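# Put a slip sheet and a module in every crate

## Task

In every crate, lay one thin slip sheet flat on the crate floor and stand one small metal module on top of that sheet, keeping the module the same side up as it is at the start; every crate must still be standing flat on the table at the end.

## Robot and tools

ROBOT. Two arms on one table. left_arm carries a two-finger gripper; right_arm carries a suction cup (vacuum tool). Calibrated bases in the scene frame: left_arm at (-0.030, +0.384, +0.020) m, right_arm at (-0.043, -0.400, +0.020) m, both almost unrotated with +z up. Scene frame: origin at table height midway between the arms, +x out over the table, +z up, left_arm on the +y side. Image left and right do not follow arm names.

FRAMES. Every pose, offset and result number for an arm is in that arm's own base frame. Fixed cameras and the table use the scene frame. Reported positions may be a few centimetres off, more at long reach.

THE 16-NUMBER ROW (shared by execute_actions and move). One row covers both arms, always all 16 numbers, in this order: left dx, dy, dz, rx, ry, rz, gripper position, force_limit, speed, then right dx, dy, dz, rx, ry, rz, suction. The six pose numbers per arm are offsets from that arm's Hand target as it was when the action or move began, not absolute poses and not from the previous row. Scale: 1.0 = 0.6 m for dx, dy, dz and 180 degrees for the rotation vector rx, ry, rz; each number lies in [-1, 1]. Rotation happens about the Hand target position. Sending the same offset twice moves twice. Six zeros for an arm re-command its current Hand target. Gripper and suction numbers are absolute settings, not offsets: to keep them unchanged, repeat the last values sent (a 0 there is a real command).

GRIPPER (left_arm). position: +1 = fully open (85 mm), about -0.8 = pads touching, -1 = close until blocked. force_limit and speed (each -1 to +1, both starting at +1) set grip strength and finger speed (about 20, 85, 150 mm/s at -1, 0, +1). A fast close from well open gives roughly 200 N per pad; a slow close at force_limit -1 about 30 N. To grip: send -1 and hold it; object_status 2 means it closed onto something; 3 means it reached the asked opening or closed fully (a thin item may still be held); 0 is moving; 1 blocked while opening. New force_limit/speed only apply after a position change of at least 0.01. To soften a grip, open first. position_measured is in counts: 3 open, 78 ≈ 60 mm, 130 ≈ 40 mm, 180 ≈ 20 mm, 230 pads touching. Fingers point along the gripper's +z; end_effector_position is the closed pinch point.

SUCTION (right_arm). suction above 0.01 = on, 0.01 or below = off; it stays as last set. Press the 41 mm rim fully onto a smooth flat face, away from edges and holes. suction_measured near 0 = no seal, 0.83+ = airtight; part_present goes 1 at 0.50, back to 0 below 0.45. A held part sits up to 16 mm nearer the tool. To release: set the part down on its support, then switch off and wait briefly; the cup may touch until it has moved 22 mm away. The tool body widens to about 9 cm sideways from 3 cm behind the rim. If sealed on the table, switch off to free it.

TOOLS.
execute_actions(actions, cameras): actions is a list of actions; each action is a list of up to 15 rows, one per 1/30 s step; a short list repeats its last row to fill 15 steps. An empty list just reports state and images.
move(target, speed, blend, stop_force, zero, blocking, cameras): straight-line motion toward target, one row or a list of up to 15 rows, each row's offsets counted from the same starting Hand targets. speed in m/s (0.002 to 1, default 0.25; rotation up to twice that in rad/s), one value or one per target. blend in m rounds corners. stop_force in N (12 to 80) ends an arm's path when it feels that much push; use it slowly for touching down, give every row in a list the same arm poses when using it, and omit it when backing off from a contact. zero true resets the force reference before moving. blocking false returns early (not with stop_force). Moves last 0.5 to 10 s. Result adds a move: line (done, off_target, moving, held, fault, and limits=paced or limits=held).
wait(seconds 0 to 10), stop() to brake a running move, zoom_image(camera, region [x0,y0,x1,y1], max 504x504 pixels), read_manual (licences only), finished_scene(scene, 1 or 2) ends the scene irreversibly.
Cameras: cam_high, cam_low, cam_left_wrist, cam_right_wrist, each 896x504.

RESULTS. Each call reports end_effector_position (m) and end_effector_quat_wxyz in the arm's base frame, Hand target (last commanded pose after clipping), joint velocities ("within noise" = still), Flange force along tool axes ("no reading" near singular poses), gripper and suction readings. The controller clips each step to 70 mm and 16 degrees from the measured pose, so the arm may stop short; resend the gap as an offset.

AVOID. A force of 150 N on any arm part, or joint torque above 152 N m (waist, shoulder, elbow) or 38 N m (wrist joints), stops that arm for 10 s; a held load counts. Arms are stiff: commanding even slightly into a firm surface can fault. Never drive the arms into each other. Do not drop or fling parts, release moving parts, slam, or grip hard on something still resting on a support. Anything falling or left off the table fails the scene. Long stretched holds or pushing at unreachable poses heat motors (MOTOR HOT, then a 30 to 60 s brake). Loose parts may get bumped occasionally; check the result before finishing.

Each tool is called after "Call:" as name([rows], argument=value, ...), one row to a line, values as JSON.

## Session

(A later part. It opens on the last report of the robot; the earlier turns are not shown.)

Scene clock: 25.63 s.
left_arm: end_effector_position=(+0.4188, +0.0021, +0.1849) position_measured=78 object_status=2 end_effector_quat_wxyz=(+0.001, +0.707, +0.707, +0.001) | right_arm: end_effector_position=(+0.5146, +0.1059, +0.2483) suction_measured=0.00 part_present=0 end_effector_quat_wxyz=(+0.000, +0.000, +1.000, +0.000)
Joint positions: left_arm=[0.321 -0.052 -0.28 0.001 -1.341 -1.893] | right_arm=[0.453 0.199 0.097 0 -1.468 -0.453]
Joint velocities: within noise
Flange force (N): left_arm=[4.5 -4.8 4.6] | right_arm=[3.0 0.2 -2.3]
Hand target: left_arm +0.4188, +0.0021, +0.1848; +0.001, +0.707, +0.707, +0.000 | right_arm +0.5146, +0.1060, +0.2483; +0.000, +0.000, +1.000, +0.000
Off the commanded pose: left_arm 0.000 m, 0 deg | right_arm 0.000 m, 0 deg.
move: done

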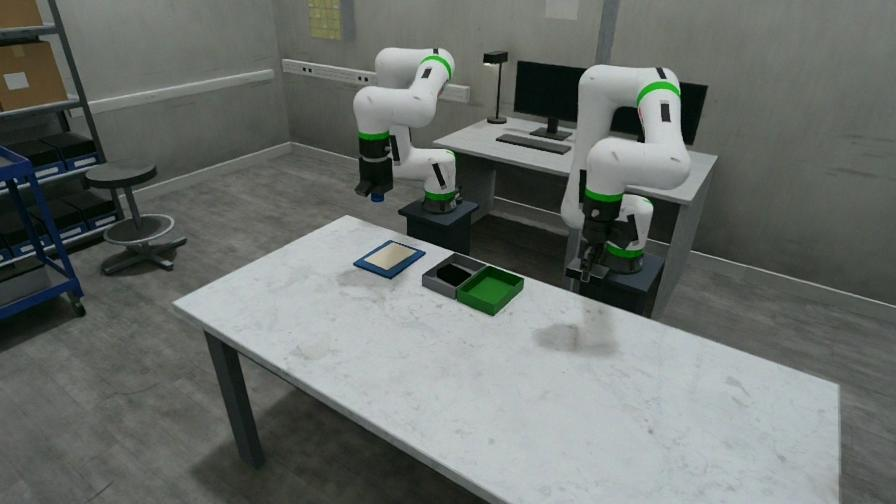

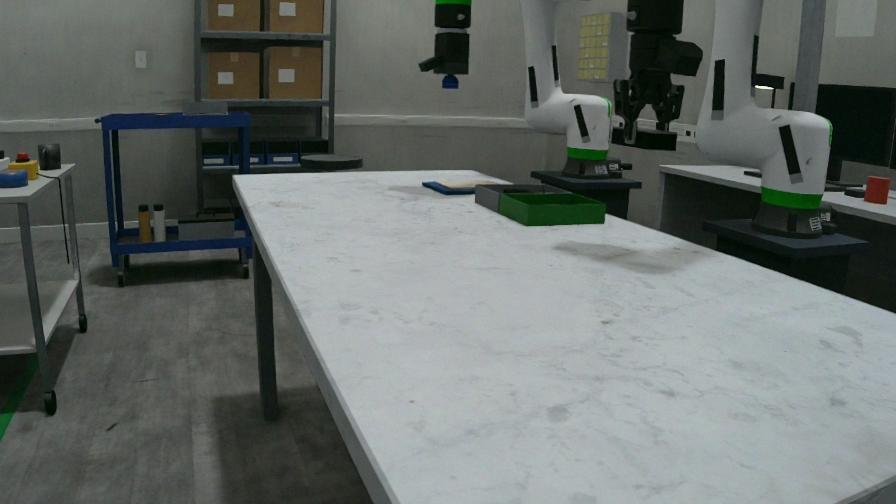

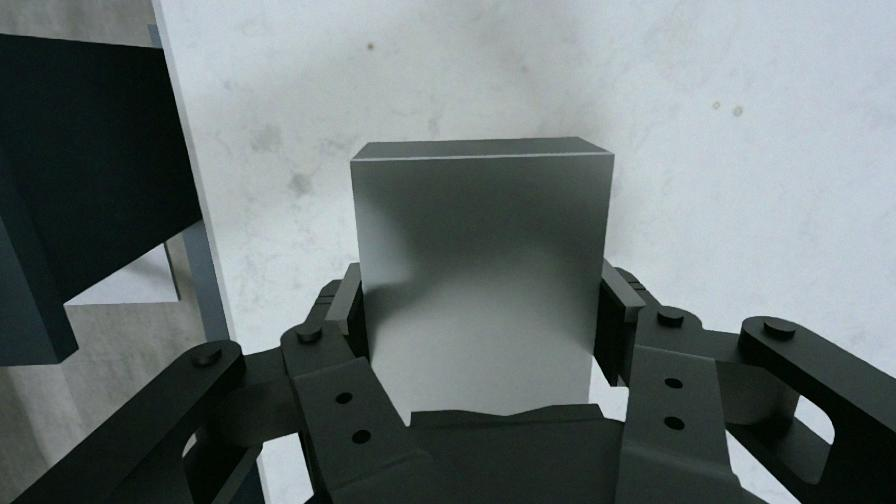

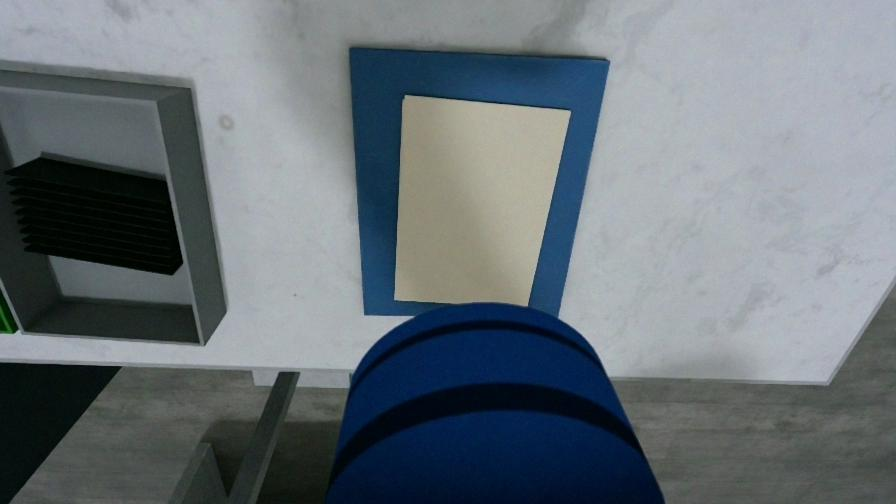

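Call:
move(target=[0,0,0,0,0,0,-1,-0.7,-0.8, -0.02,0.45,0.1,0,0,0,0], cameras=["cam_right_wrist"])

Call:
zoom_image(camera="cam_right_wrist", region=[80, 60, 560, 360])

Scene clock: 28.10 s.
left_arm: end_effector_position=(+0.4188, +0.0021, +0.1848) position_measured=78 object_status=2 end_effector_quat_wxyz=(+0.001, +0.707, +0.707, +0.000) | right_arm: end_effector_position=(+0.5026, +0.3759, +0.3083) suction_measured=0.00 part_present=0 end_effector_quat_wxyz=(+0.000, +0.000, +1.000, +0.000)
Joint positions: left_arm=[0.321 -0.052 -0.28 0.001 -1.341 -1.893] | right_arm=[0.851 0.474 0.599 0.001 -1.695 -0.851]
Joint velocities: within noise
Flange force (N): left_arm=[4.5 -3.6 5.0] | right_arm=[4.5 -2.0 -1.6]
Hand target: left_arm +0.4188, +0.0021, +0.1848; +0.001, +0.707, +0.707, +0.000 | right_arm +0.5026, +0.3760, +0.3083; +0.000, +0.000, +1.000, +0.000
Off the commanded pose: left_arm 0.000 m, 0 deg | right_arm 0.000 m, 0 deg.
move: done
Images, in order (width x height): cam_right_wrist 896x504.

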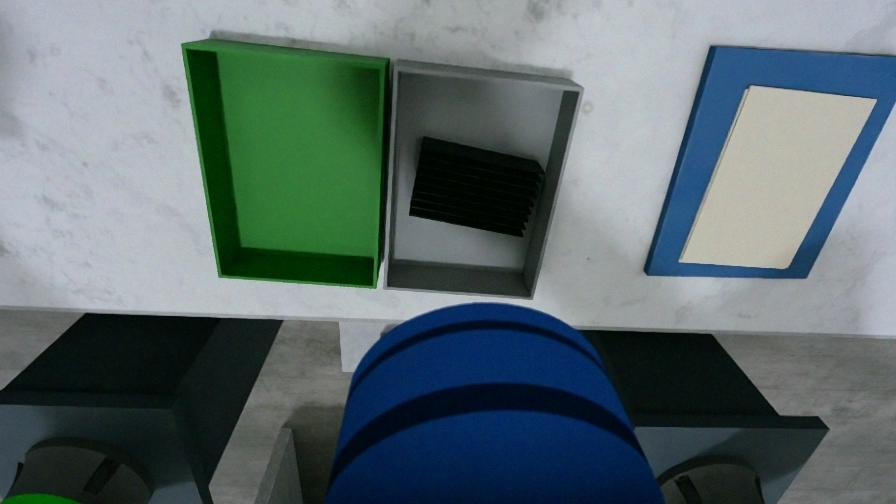

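Scaled by 1.050 from the camera's 896x504 image, which has a finer 1280x720 frame.

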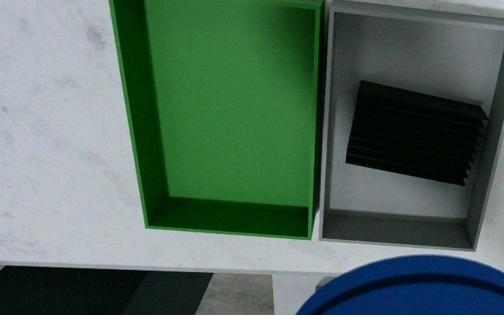

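Call:
move(target=[0,0,0,0,0,0,-1,-0.7,-0.8, 0.03,0.23,-0.1,0,0,0,0], cameras=["cam_right_wrist","cam_high"])

Call:
zoom_image(camera="cam_right_wrist", region=[280, 40, 680, 340])

Scene clock: 29.77 s.
left_arm: end_effector_position=(+0.4188, +0.0021, +0.1848) position_measured=78 object_status=2 end_effector_quat_wxyz=(+0.001, +0.707, +0.707, +0.000) | right_arm: end_effector_position=(+0.5205, +0.5140, +0.2483) suction_measured=0.00 part_present=0 end_effector_quat_wxyz=(+0.000, +0.000, +1.000, +0.000)
Joint positions: left_arm=[0.321 -0.052 -0.28 0.001 -1.341 -1.893] | right_arm=[0.958 0.808 0.983 0.001 -1.745 -0.958]
Joint velocities: within noise
Flange force (N): left_arm=[4.5 -4.5 4.9] | right_arm=no reading
Hand target: left_arm +0.4188, +0.0021, +0.1848; +0.001, +0.707, +0.707, +0.000 | right_arm +0.5206, +0.5140, +0.2483; +0.000, +0.000, +1.000, +0.000
Off the commanded pose: left_arm 0.000 m, 0 deg | right_arm 0.000 m, 0 deg.
move: done
Images, in order (width x height): cam_high 896x504, cam_right_wrist 896x504.

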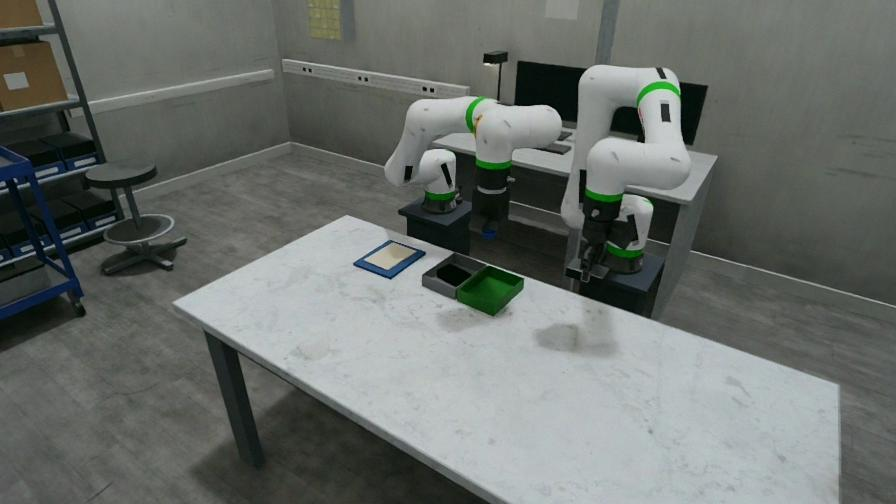

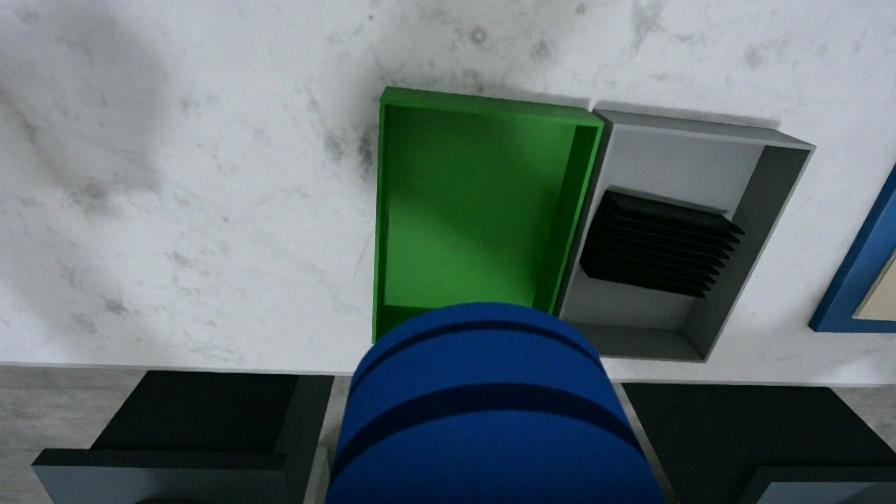

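Scaled by 1.260 from the camera's 896x504 image, which has a finer 1280x720 frame.

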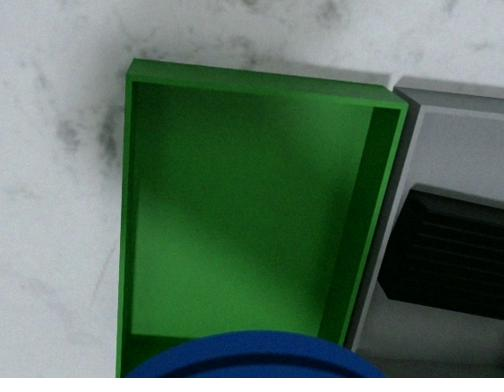

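Call:
move([
  [0,0,0,0,0,0,-1,-0.7,-0.8, -0.1675,-0.71,-0.163,0,0,0,0],
  [0,0,0,0,0,0,-1,-0.7,-0.8, -0.1675,-0.71,-0.35,0,0,0,0],
], cameras=["cam_right_wrist","cam_high","cam_low"], blend=0.03)

Call:
zoom_image(camera="cam_high", region=[340, 200, 500, 300])

Call:
zoom_image(camera="cam_low", region=[400, 120, 580, 240])

Scene clock: 33.60 s.
left_arm: end_effector_position=(+0.4188, +0.0021, +0.1848) position_measured=78 object_status=2 end_effector_quat_wxyz=(+0.001, +0.707, +0.707, +0.000) | right_arm: end_effector_position=(+0.4201, +0.0880, +0.0383) suction_measured=0.00 part_present=0 end_effector_quat_wxyz=(+0.000, +0.000, +1.000, +0.000)
Joint positions: left_arm=[0.321 -0.052 -0.28 0.001 -1.341 -1.893] | right_arm=[0.514 0.156 -0.483 0.001 -0.93 -0.515]
Joint velocities: within noise
Flange force (N): left_arm=[4.2 -3.9 4.8] | right_arm=[2.5 0.5 -3.1]
Hand target: left_arm +0.4188, +0.0021, +0.1848; +0.001, +0.707, +0.707, +0.000 | right_arm +0.4201, +0.0880, +0.0383; +0.000, +0.000, +1.000, +0.000
Off the commanded pose: left_arm 0.000 m, 0 deg | right_arm 0.000 m, 0 deg.
move: done
Images, in order (width x height): cam_high 896x504, cam_low 896x504, cam_right_wrist 896x504.

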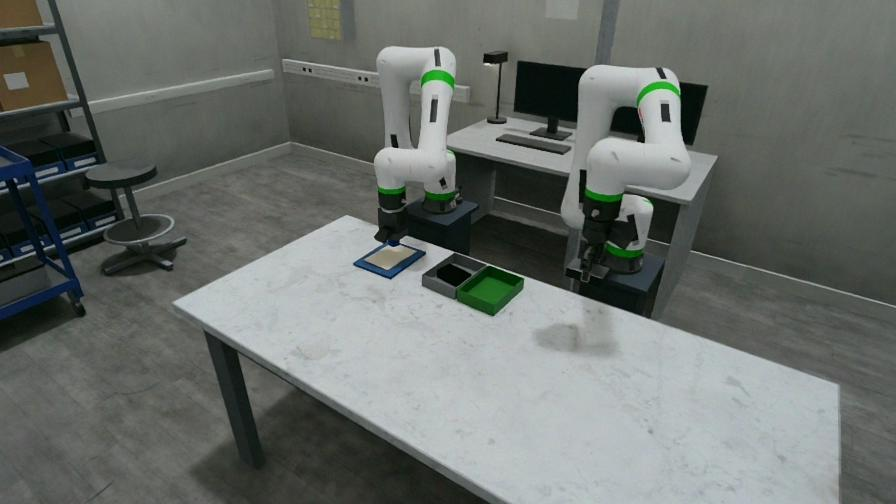

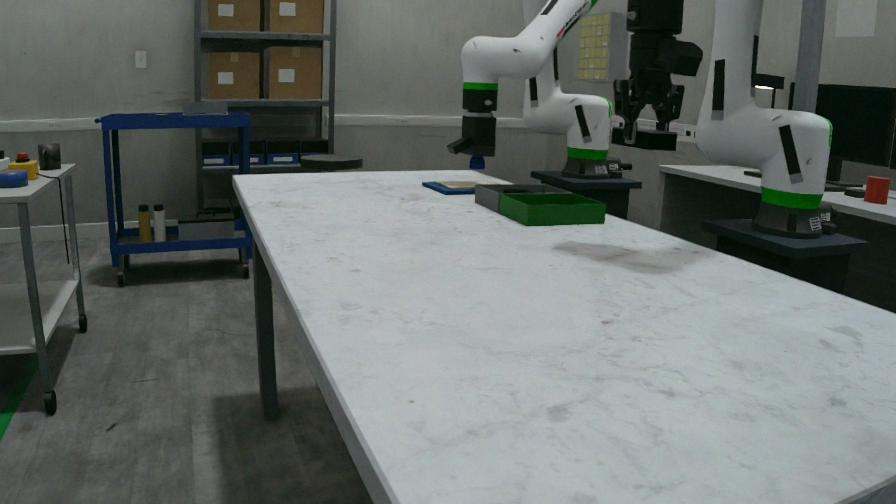

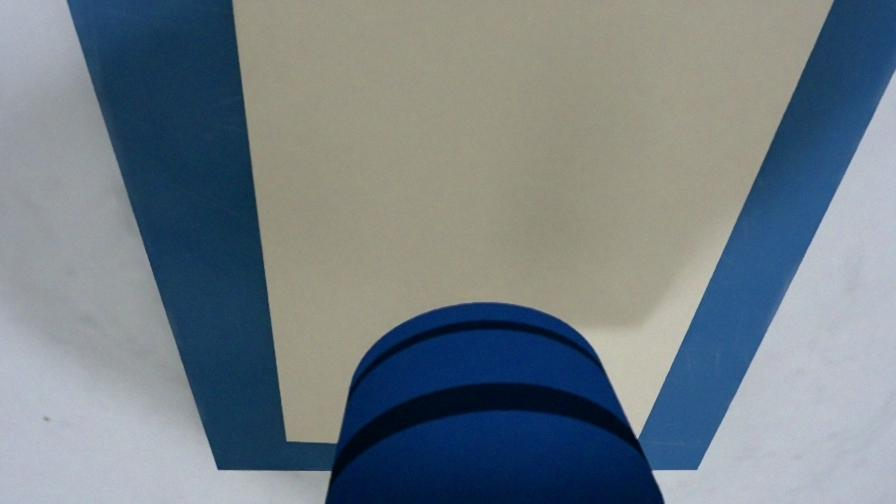

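Scaled by 3.150 from the camera's 896x504 image, which has a finer 1280x720 frame.

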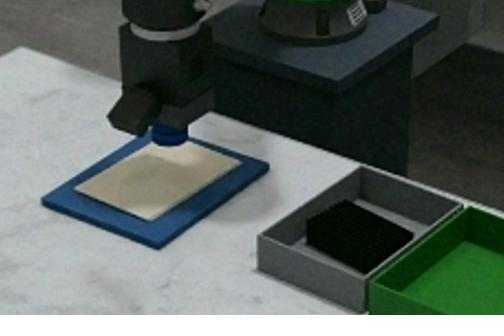

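Scaled by 2.800 from the camera's 896x504 image, which has a finer 1280x720 frame.

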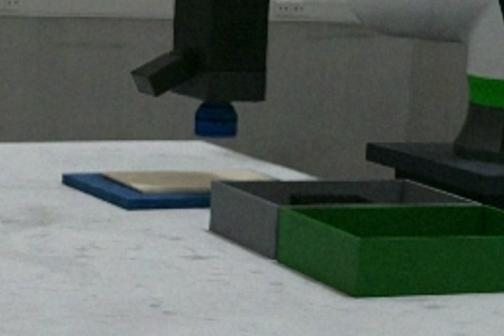

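Call:
move(target=[0,0,0,0,0,0,-1,-0.7,-0.8, 0,0,-0.11,0,0,0,1], cameras=["cam_right_wrist","cam_high"], speed=0.04, stop_force=12)

Scene clock: 36.23 s.
left_arm: end_effector_position=(+0.4188, +0.0021, +0.1848) position_measured=78 object_status=2 end_effector_quat_wxyz=(+0.001, +0.707, +0.707, +0.000) | right_arm: end_effector_position=(+0.4202, +0.0880, -0.0237) suction_measured=0.93 part_present=1 end_effector_quat_wxyz=(+0.001, +0.000, +1.000, +0.000)
Joint positions: left_arm=[0.321 -0.052 -0.28 0.001 -1.341 -1.893] | right_arm=[0.514 0.271 -0.531 0.001 -0.769 -0.515]
Joint velocities: within noise
Flange force (N): left_arm=[4.5 -4.2 5.1] | right_arm=[18.4 -0.6 -73.2]
Hand target: left_arm +0.4188, +0.0021, +0.1848; +0.001, +0.707, +0.707, +0.000 | right_arm +0.4202, +0.0880, -0.0238; +0.000, +0.000, +1.000, +0.000 (not the last commanded pose)
Off the commanded pose: left_arm 0.000 m, 0 deg | right_arm 0.004 m, 0 deg.
move: contact (right_arm)
Images, in order (width x height): cam_high 896x504, cam_right_wrist 896x504.

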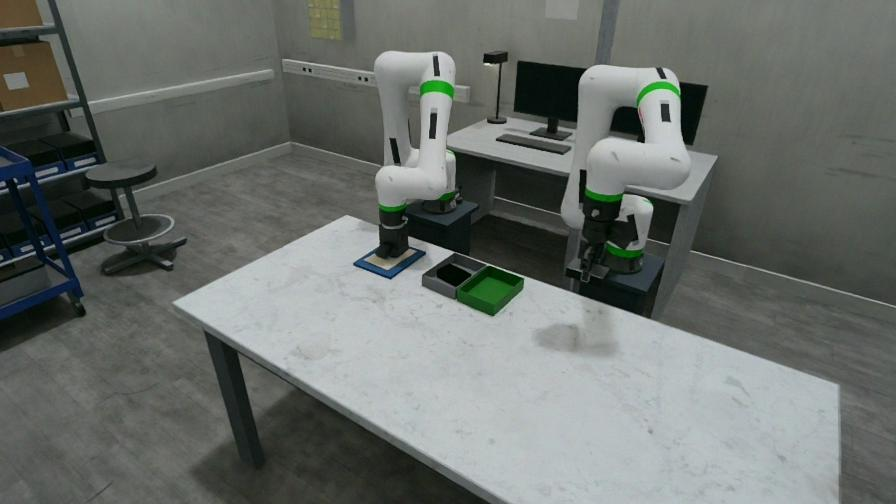

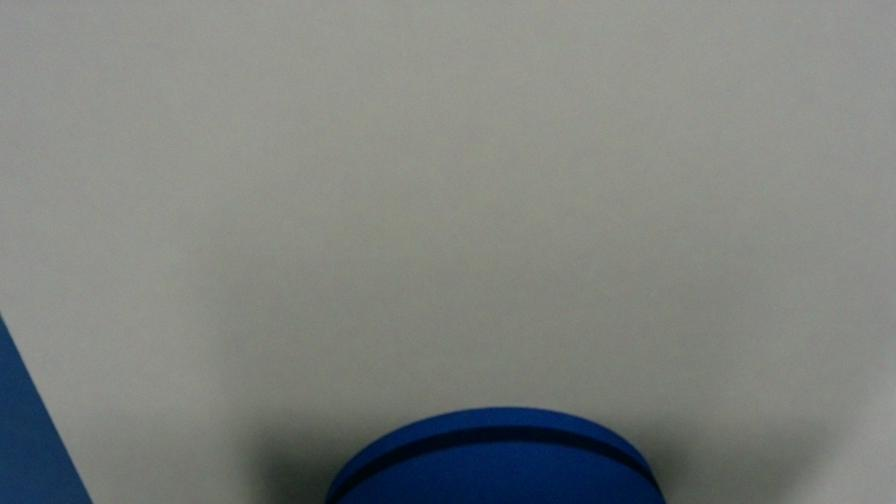

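Call:
move(target=[0,0,0,0,0,0,-1,-0.7,-0.8, 0,0,0.2,0,0,0,1], speed=0.15)

Call:
zoom_image(camera="cam_high", region=[340, 180, 500, 280])

Call:
zoom_image(camera="cam_low", region=[400, 80, 580, 200])

Scene clock: 37.63 s.
left_arm: end_effector_position=(+0.4188, +0.0021, +0.1848) position_measured=78 object_status=2 end_effector_quat_wxyz=(+0.001, +0.707, +0.707, +0.000) | right_arm: end_effector_position=(+0.4202, +0.0879, +0.0962) suction_measured=0.93 part_present=1 end_effector_quat_wxyz=(+0.000, +0.000, +1.000, +0.000)
Joint positions: left_arm=[0.321 -0.052 -0.28 0.001 -1.341 -1.893] | right_arm=[0.514 0.072 -0.419 0.001 -1.079 -0.515]
Joint velocities: within noise
Flange force (N): left_arm=[4.4 -3.8 4.8] | right_arm=[3.4 0.6 -2.8]
Hand target: left_arm +0.4188, +0.0021, +0.1848; +0.001, +0.707, +0.707, +0.000 | right_arm +0.4202, +0.0880, +0.0962; +0.000, +0.000, +1.000, +0.000
Off the commanded pose: left_arm 0.000 m, 0 deg | right_arm 0.000 m, 0 deg.
move: done

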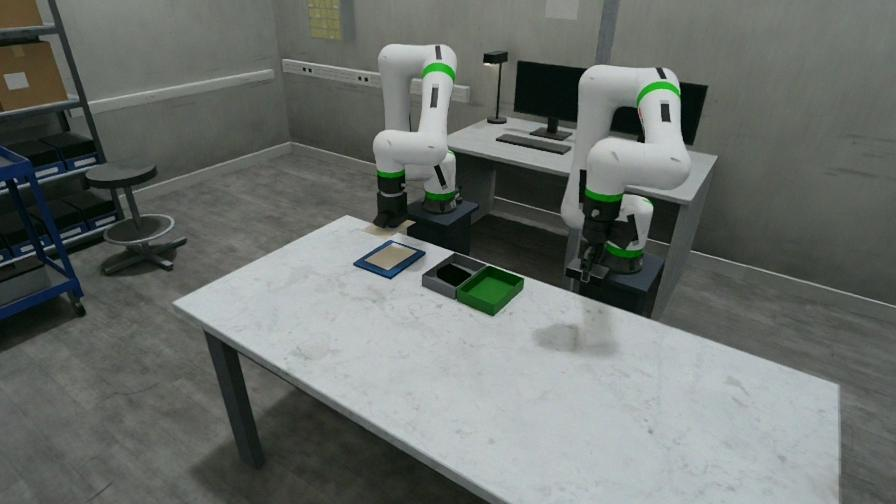

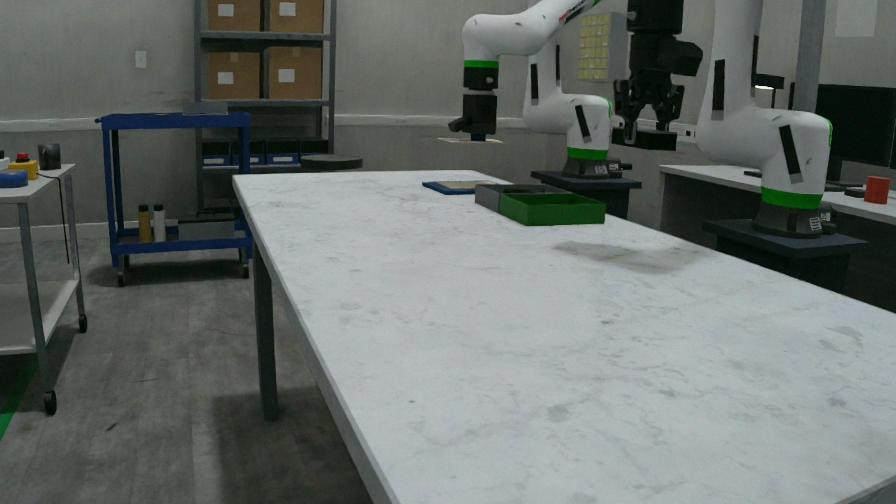

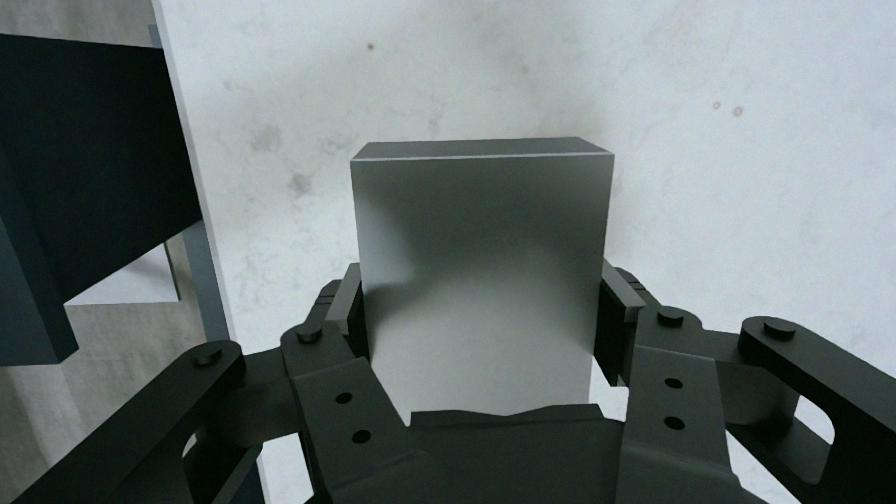

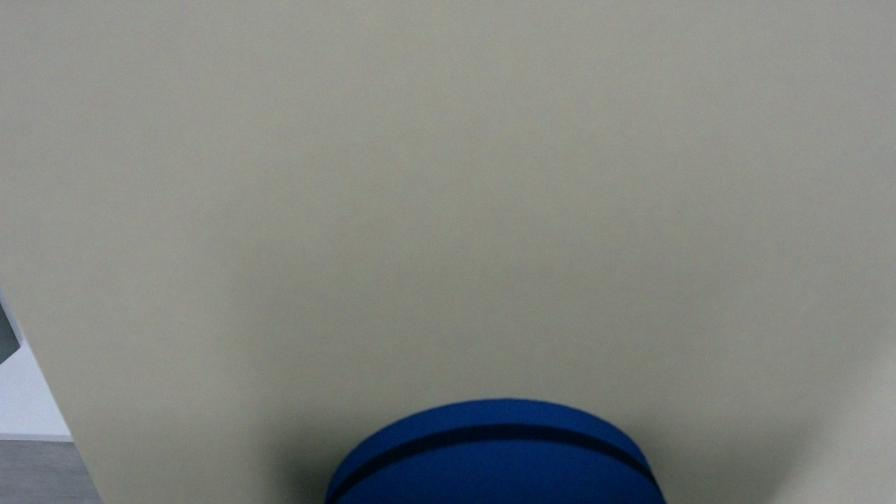

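Scaled by 3.150 from the camera's 896x504 image, which has a finer 1280x720 frame.

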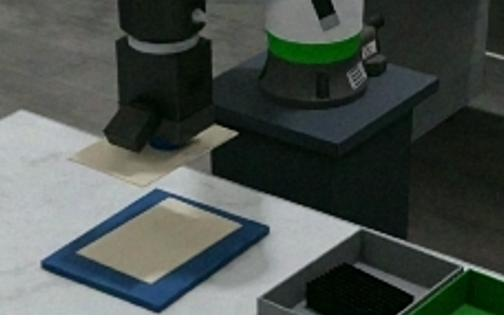

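Scaled by 2.800 from the camera's 896x504 image, which has a finer 1280x720 frame.

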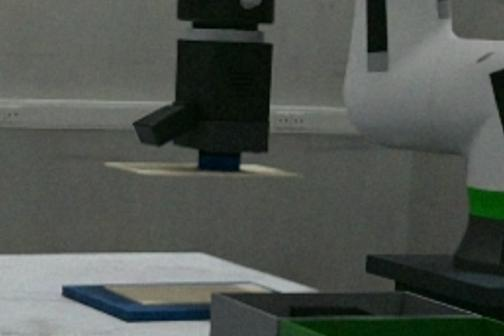

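Call:
move(target=[0,0,0,0,0,0,-1,-0.7,-0.8, -0.0158,0.6817,-0.02,0,0,0,1], speed=0.25)

Call:
zoom_image(camera="cam_high", region=[400, 200, 560, 340])

Call:
zoom_image(camera="cam_low", region=[460, 120, 640, 240])

Scene clock: 40.17 s.
left_arm: end_effector_position=(+0.4188, +0.0021, +0.1848) position_measured=78 object_status=2 end_effector_quat_wxyz=(+0.001, +0.707, +0.707, +0.000) | right_arm: end_effector_position=(+0.4107, +0.4970, +0.0842) suction_measured=0.93 part_present=1 end_effector_quat_wxyz=(+0.001, +0.000, +1.000, +0.000)
Joint positions: left_arm=[0.321 -0.052 -0.28 0.001 -1.341 -1.893] | right_arm=[1.084 0.587 0.238 0.001 -1.221 -1.084]
Joint velocities: within noise
Flange force (N): left_arm=[4.4 -4.3 4.9] | right_arm=[2.9 -2.3 -3.8]
Hand target: left_arm +0.4188, +0.0021, +0.1848; +0.001, +0.707, +0.707, +0.000 | right_arm +0.4107, +0.4970, +0.0842; +0.000, +0.000, +1.000, +0.000
Off the commanded pose: left_arm 0.000 m, 0 deg | right_arm 0.000 m, 0 deg.
move: done

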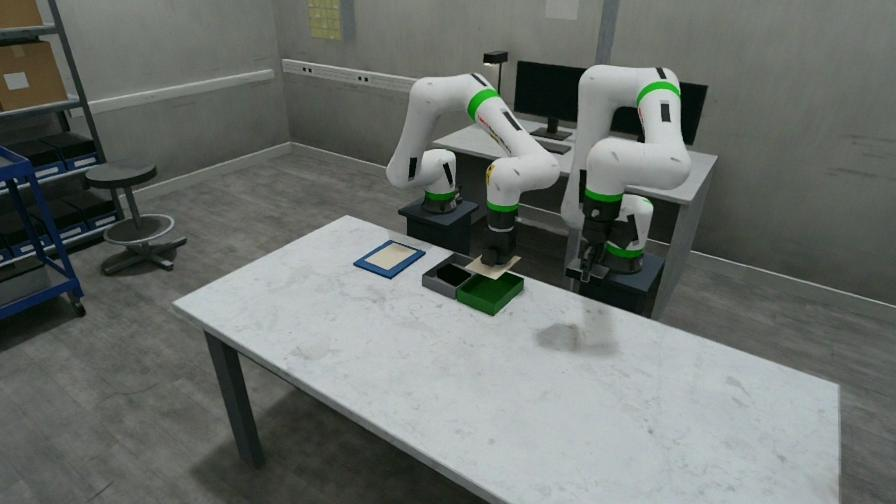

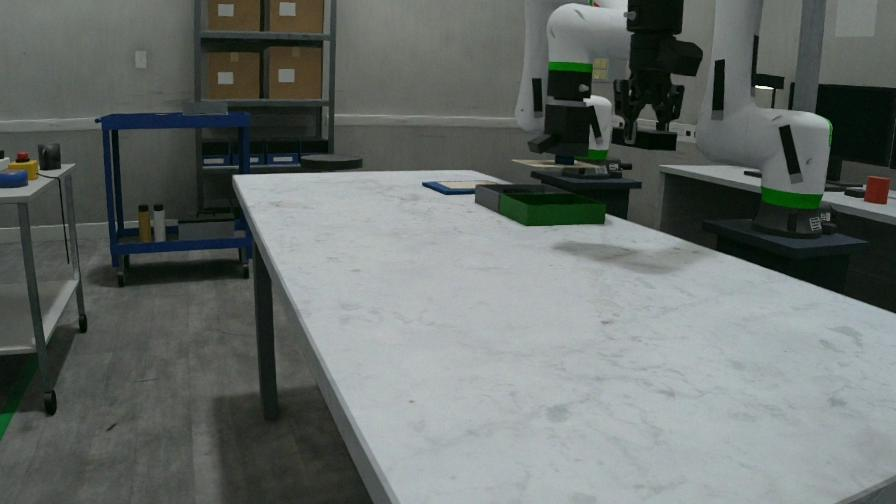

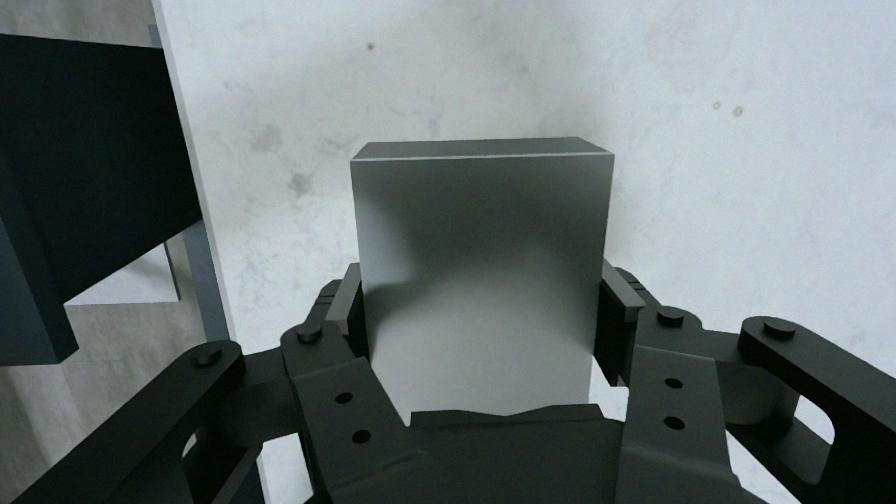

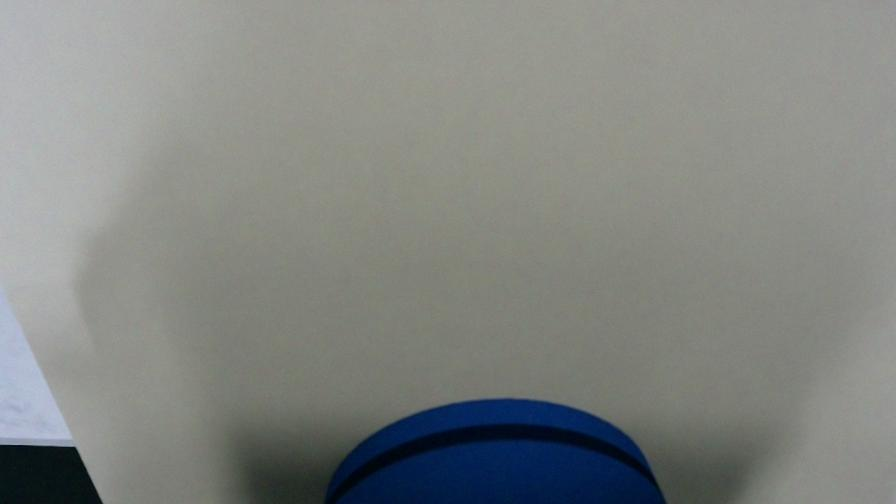

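Scaled by 3.150 from the camera's 896x504 image, which has a finer 1280x720 frame.

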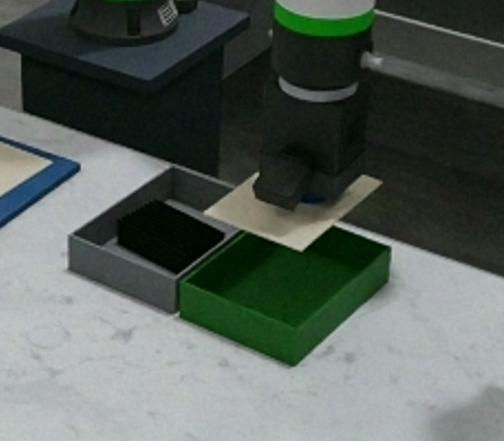

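Scaled by 2.800 from the camera's 896x504 image, which has a finer 1280x720 frame.

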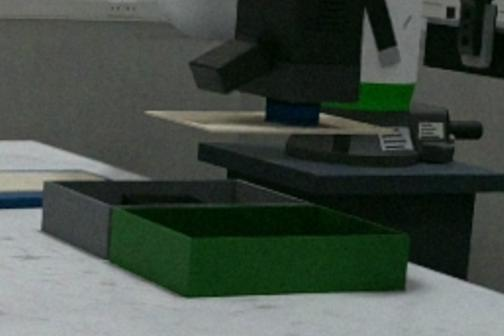

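Call:
move(target=[0,0,0,0,0,0,-1,-0.7,-0.8, 0,0,-0.09,0,0,0,1], cameras=["cam_high","cam_low"], speed=0.15)

Call:
zoom_image(camera="cam_high", region=[420, 230, 560, 340])

Call:
zoom_image(camera="cam_low", region=[460, 140, 640, 240])

Scene clock: 41.20 s.
left_arm: end_effector_position=(+0.4188, +0.0021, +0.1848) position_measured=78 object_status=2 end_effector_quat_wxyz=(+0.001, +0.707, +0.707, +0.000) | right_arm: end_effector_position=(+0.4107, +0.4971, +0.0302) suction_measured=0.93 part_present=1 end_effector_quat_wxyz=(+0.000, +0.000, +1.000, +0.000)
Joint positions: left_arm=[0.321 -0.052 -0.28 0.001 -1.341 -1.893] | right_arm=[1.084 0.64 0.186 0.001 -1.116 -1.084]
Joint velocities: within noise
Flange force (N): left_arm=[4.6 -3.6 5.2] | right_arm=[3.6 -3.4 -3.8]
Hand target: left_arm +0.4188, +0.0021, +0.1848; +0.001, +0.707, +0.707, +0.000 | right_arm +0.4107, +0.4970, +0.0302; +0.000, +0.000, +1.000, +0.000
Off the commanded pose: left_arm 0.000 m, 0 deg | right_arm 0.000 m, 0 deg.
move: done
Images, in order (width x height): cam_high 896x504, cam_low 896x504.

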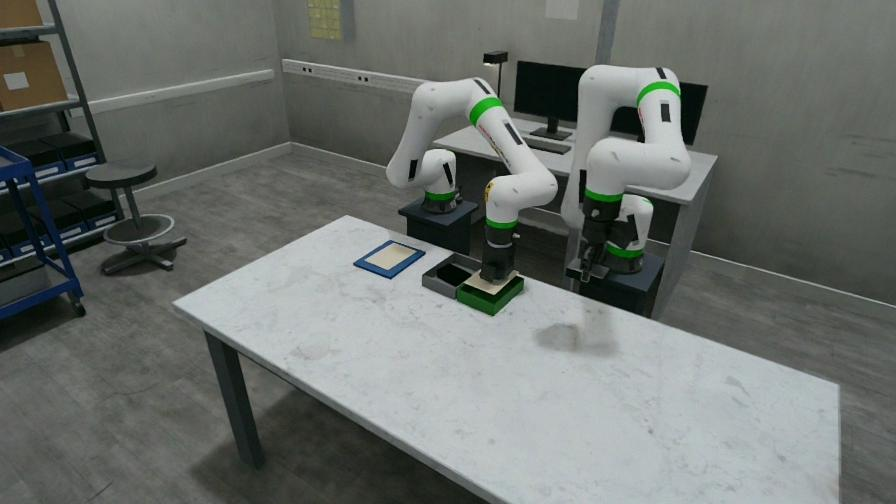

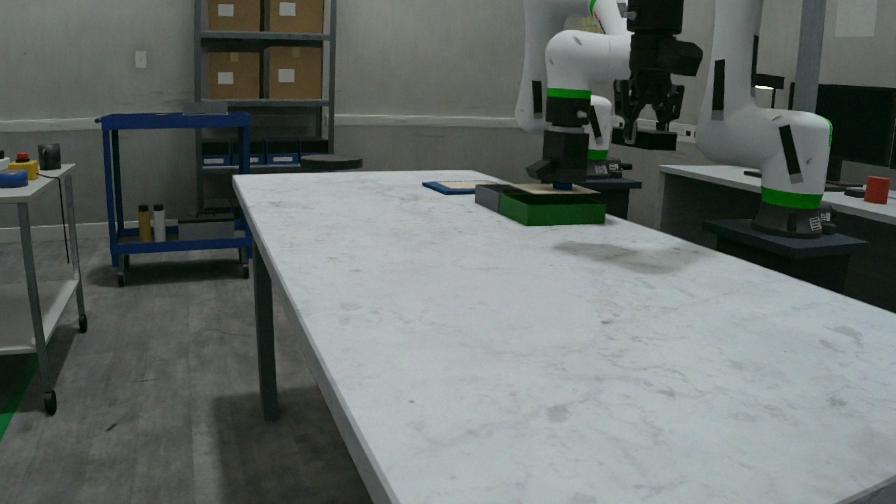

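Scaled by 3.600 from the camera's 896x504 image, which has a finer 1280x720 frame.

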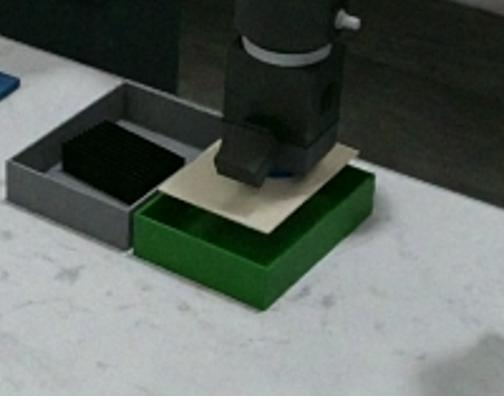

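Scaled by 2.800 from the camera's 896x504 image, which has a finer 1280x720 frame.

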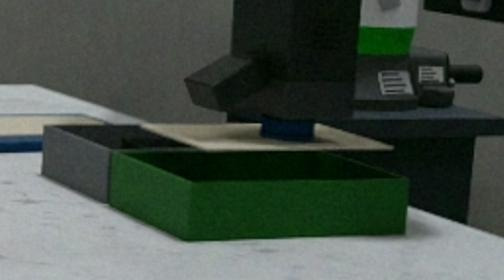

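Call:
move(target=[0,0,0,0,0,0,-1,-0.7,-0.8, 0,0,-0.018,0,0,0,1], cameras=["cam_high","cam_low"], speed=0.05, stop_force=12)

Call:
zoom_image(camera="cam_high", region=[430, 240, 550, 330])

Call:
zoom_image(camera="cam_low", region=[470, 150, 630, 240])

Scene clock: 42.63 s.
left_arm: end_effector_position=(+0.4188, +0.0021, +0.1848) position_measured=78 object_status=2 end_effector_quat_wxyz=(+0.001, +0.707, +0.707, +0.000) | right_arm: end_effector_position=(+0.4107, +0.4970, +0.0194) suction_measured=0.93 part_present=1 end_effector_quat_wxyz=(+0.000, +0.000, +1.000, +0.000)
Joint positions: left_arm=[0.321 -0.052 -0.28 0.001 -1.341 -1.893] | right_arm=[1.084 0.652 0.177 0.001 -1.096 -1.084]
Joint velocities: within noise
Flange force (N): left_arm=[4.4 -3.7 5.1] | right_arm=[3.6 -2.4 -3.8]
Hand target: left_arm +0.4188, +0.0021, +0.1848; +0.001, +0.707, +0.707, +0.000 | right_arm +0.4107, +0.4970, +0.0194; +0.000, +0.000, +1.000, +0.000
Off the commanded pose: left_arm 0.000 m, 0 deg | right_arm 0.000 m, 0 deg.
move: done
Images, in order (width x height): cam_high 896x504, cam_low 896x504.

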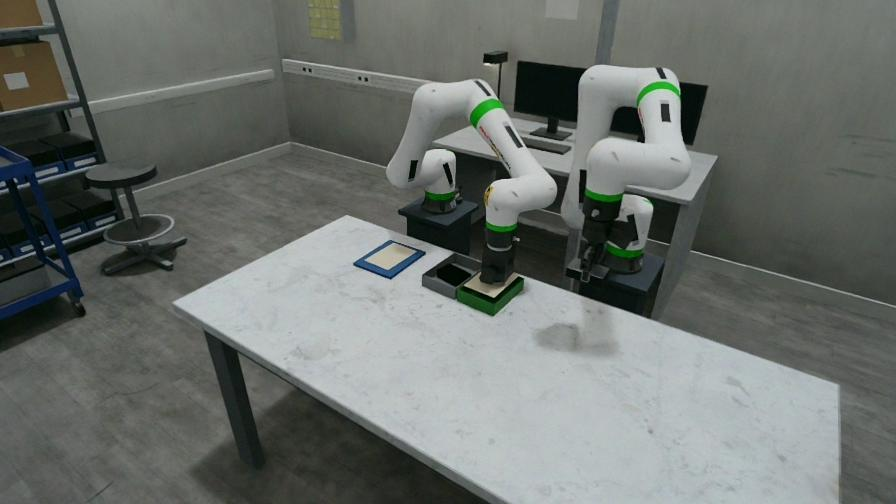

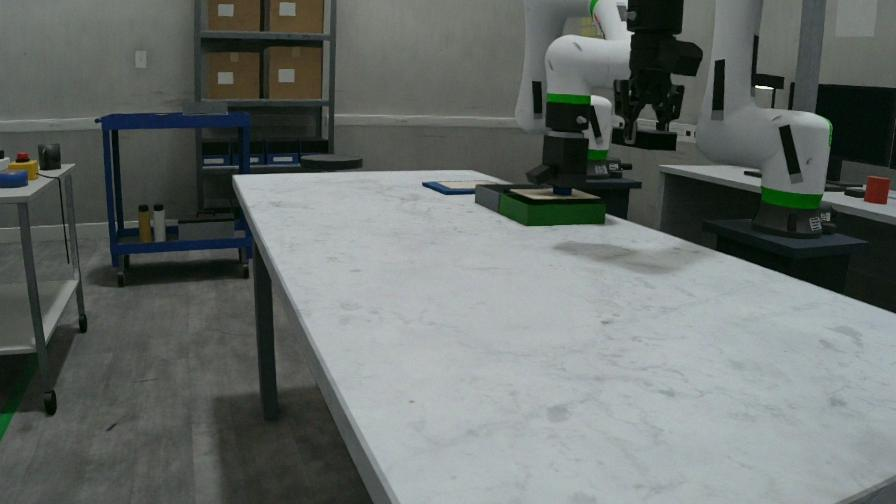

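Scaled by 4.200 from the camera's 896x504 image, which has a finer 1280x720 frame.

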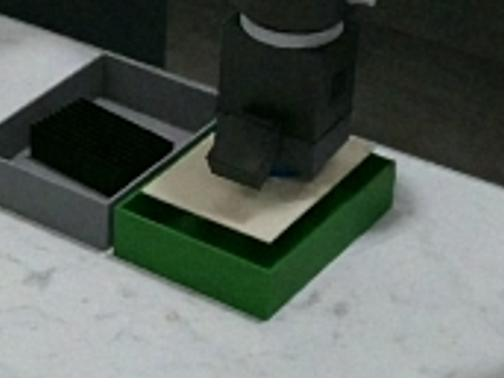

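Scaled by 3.150 from the camera's 896x504 image, which has a finer 1280x720 frame.

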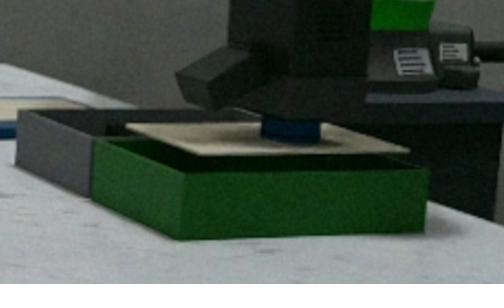

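Call:
move(target=[0,0,0,0,0,0,-1,-0.7,-0.8, 0.0035,-0.005,-0.035,0,0,0,1], cameras=["cam_high","cam_low"], speed=0.05, stop_force=12)

Call:
zoom_image(camera="cam_high", region=[430, 240, 550, 330])

Call:
zoom_image(camera="cam_low", region=[470, 150, 630, 240])

Scene clock: 45.43 s.
left_arm: end_effector_position=(+0.4188, +0.0021, +0.1848) position_measured=78 object_status=2 end_effector_quat_wxyz=(+0.001, +0.707, +0.707, +0.000) | right_arm: end_effector_position=(+0.4128, +0.4940, -0.0016) suction_measured=0.93 part_present=1 end_effector_quat_wxyz=(+0.000, +0.000, +1.000, +0.000)
Joint positions: left_arm=[0.321 -0.052 -0.28 0.001 -1.341 -1.893] | right_arm=[1.078 0.675 0.16 0.001 -1.055 -1.079]
Joint velocities: within noise
Flange force (N): left_arm=[4.2 -3.9 5.0] | right_arm=[3.2 -2.0 -3.9]
Hand target: left_arm +0.4188, +0.0021, +0.1848; +0.001, +0.707, +0.707, +0.000 | right_arm +0.4128, +0.4940, -0.0016; +0.000, +0.000, +1.000, +0.000
Off the commanded pose: left_arm 0.000 m, 0 deg | right_arm 0.000 m, 0 deg.
move: done
Images, in order (width x height): cam_high 896x504, cam_low 896x504.

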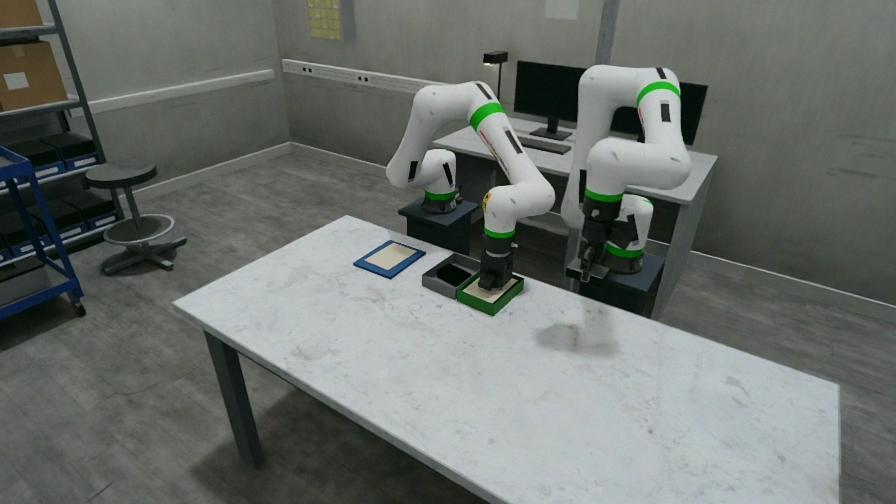

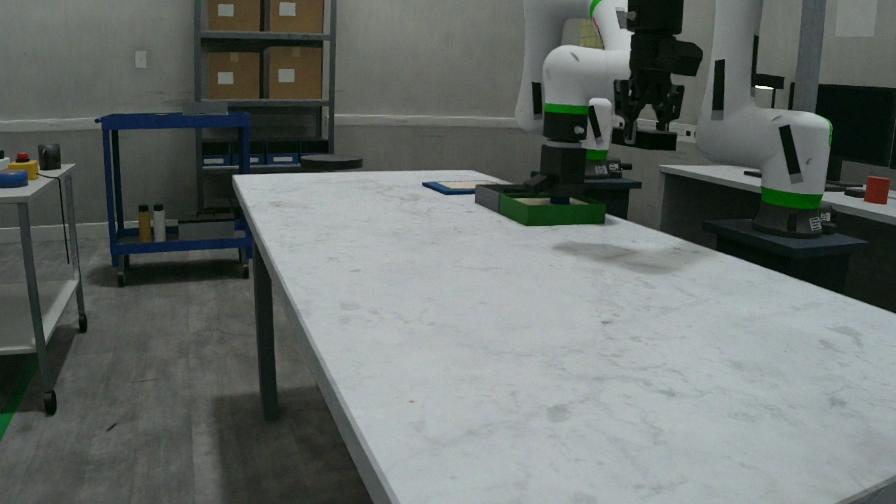

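Scaled by 4.200 from the camera's 896x504 image, which has a finer 1280x720 frame.

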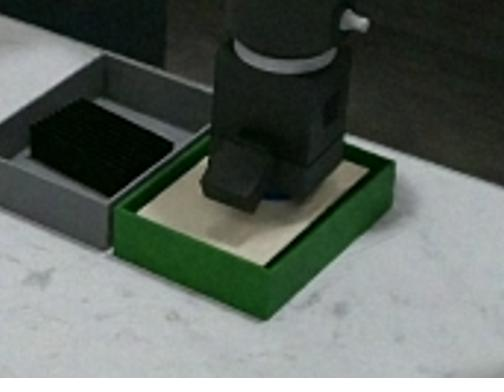

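Scaled by 3.150 from the camera's 896x504 image, which has a finer 1280x720 frame.

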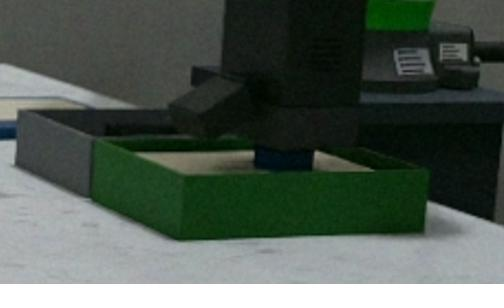

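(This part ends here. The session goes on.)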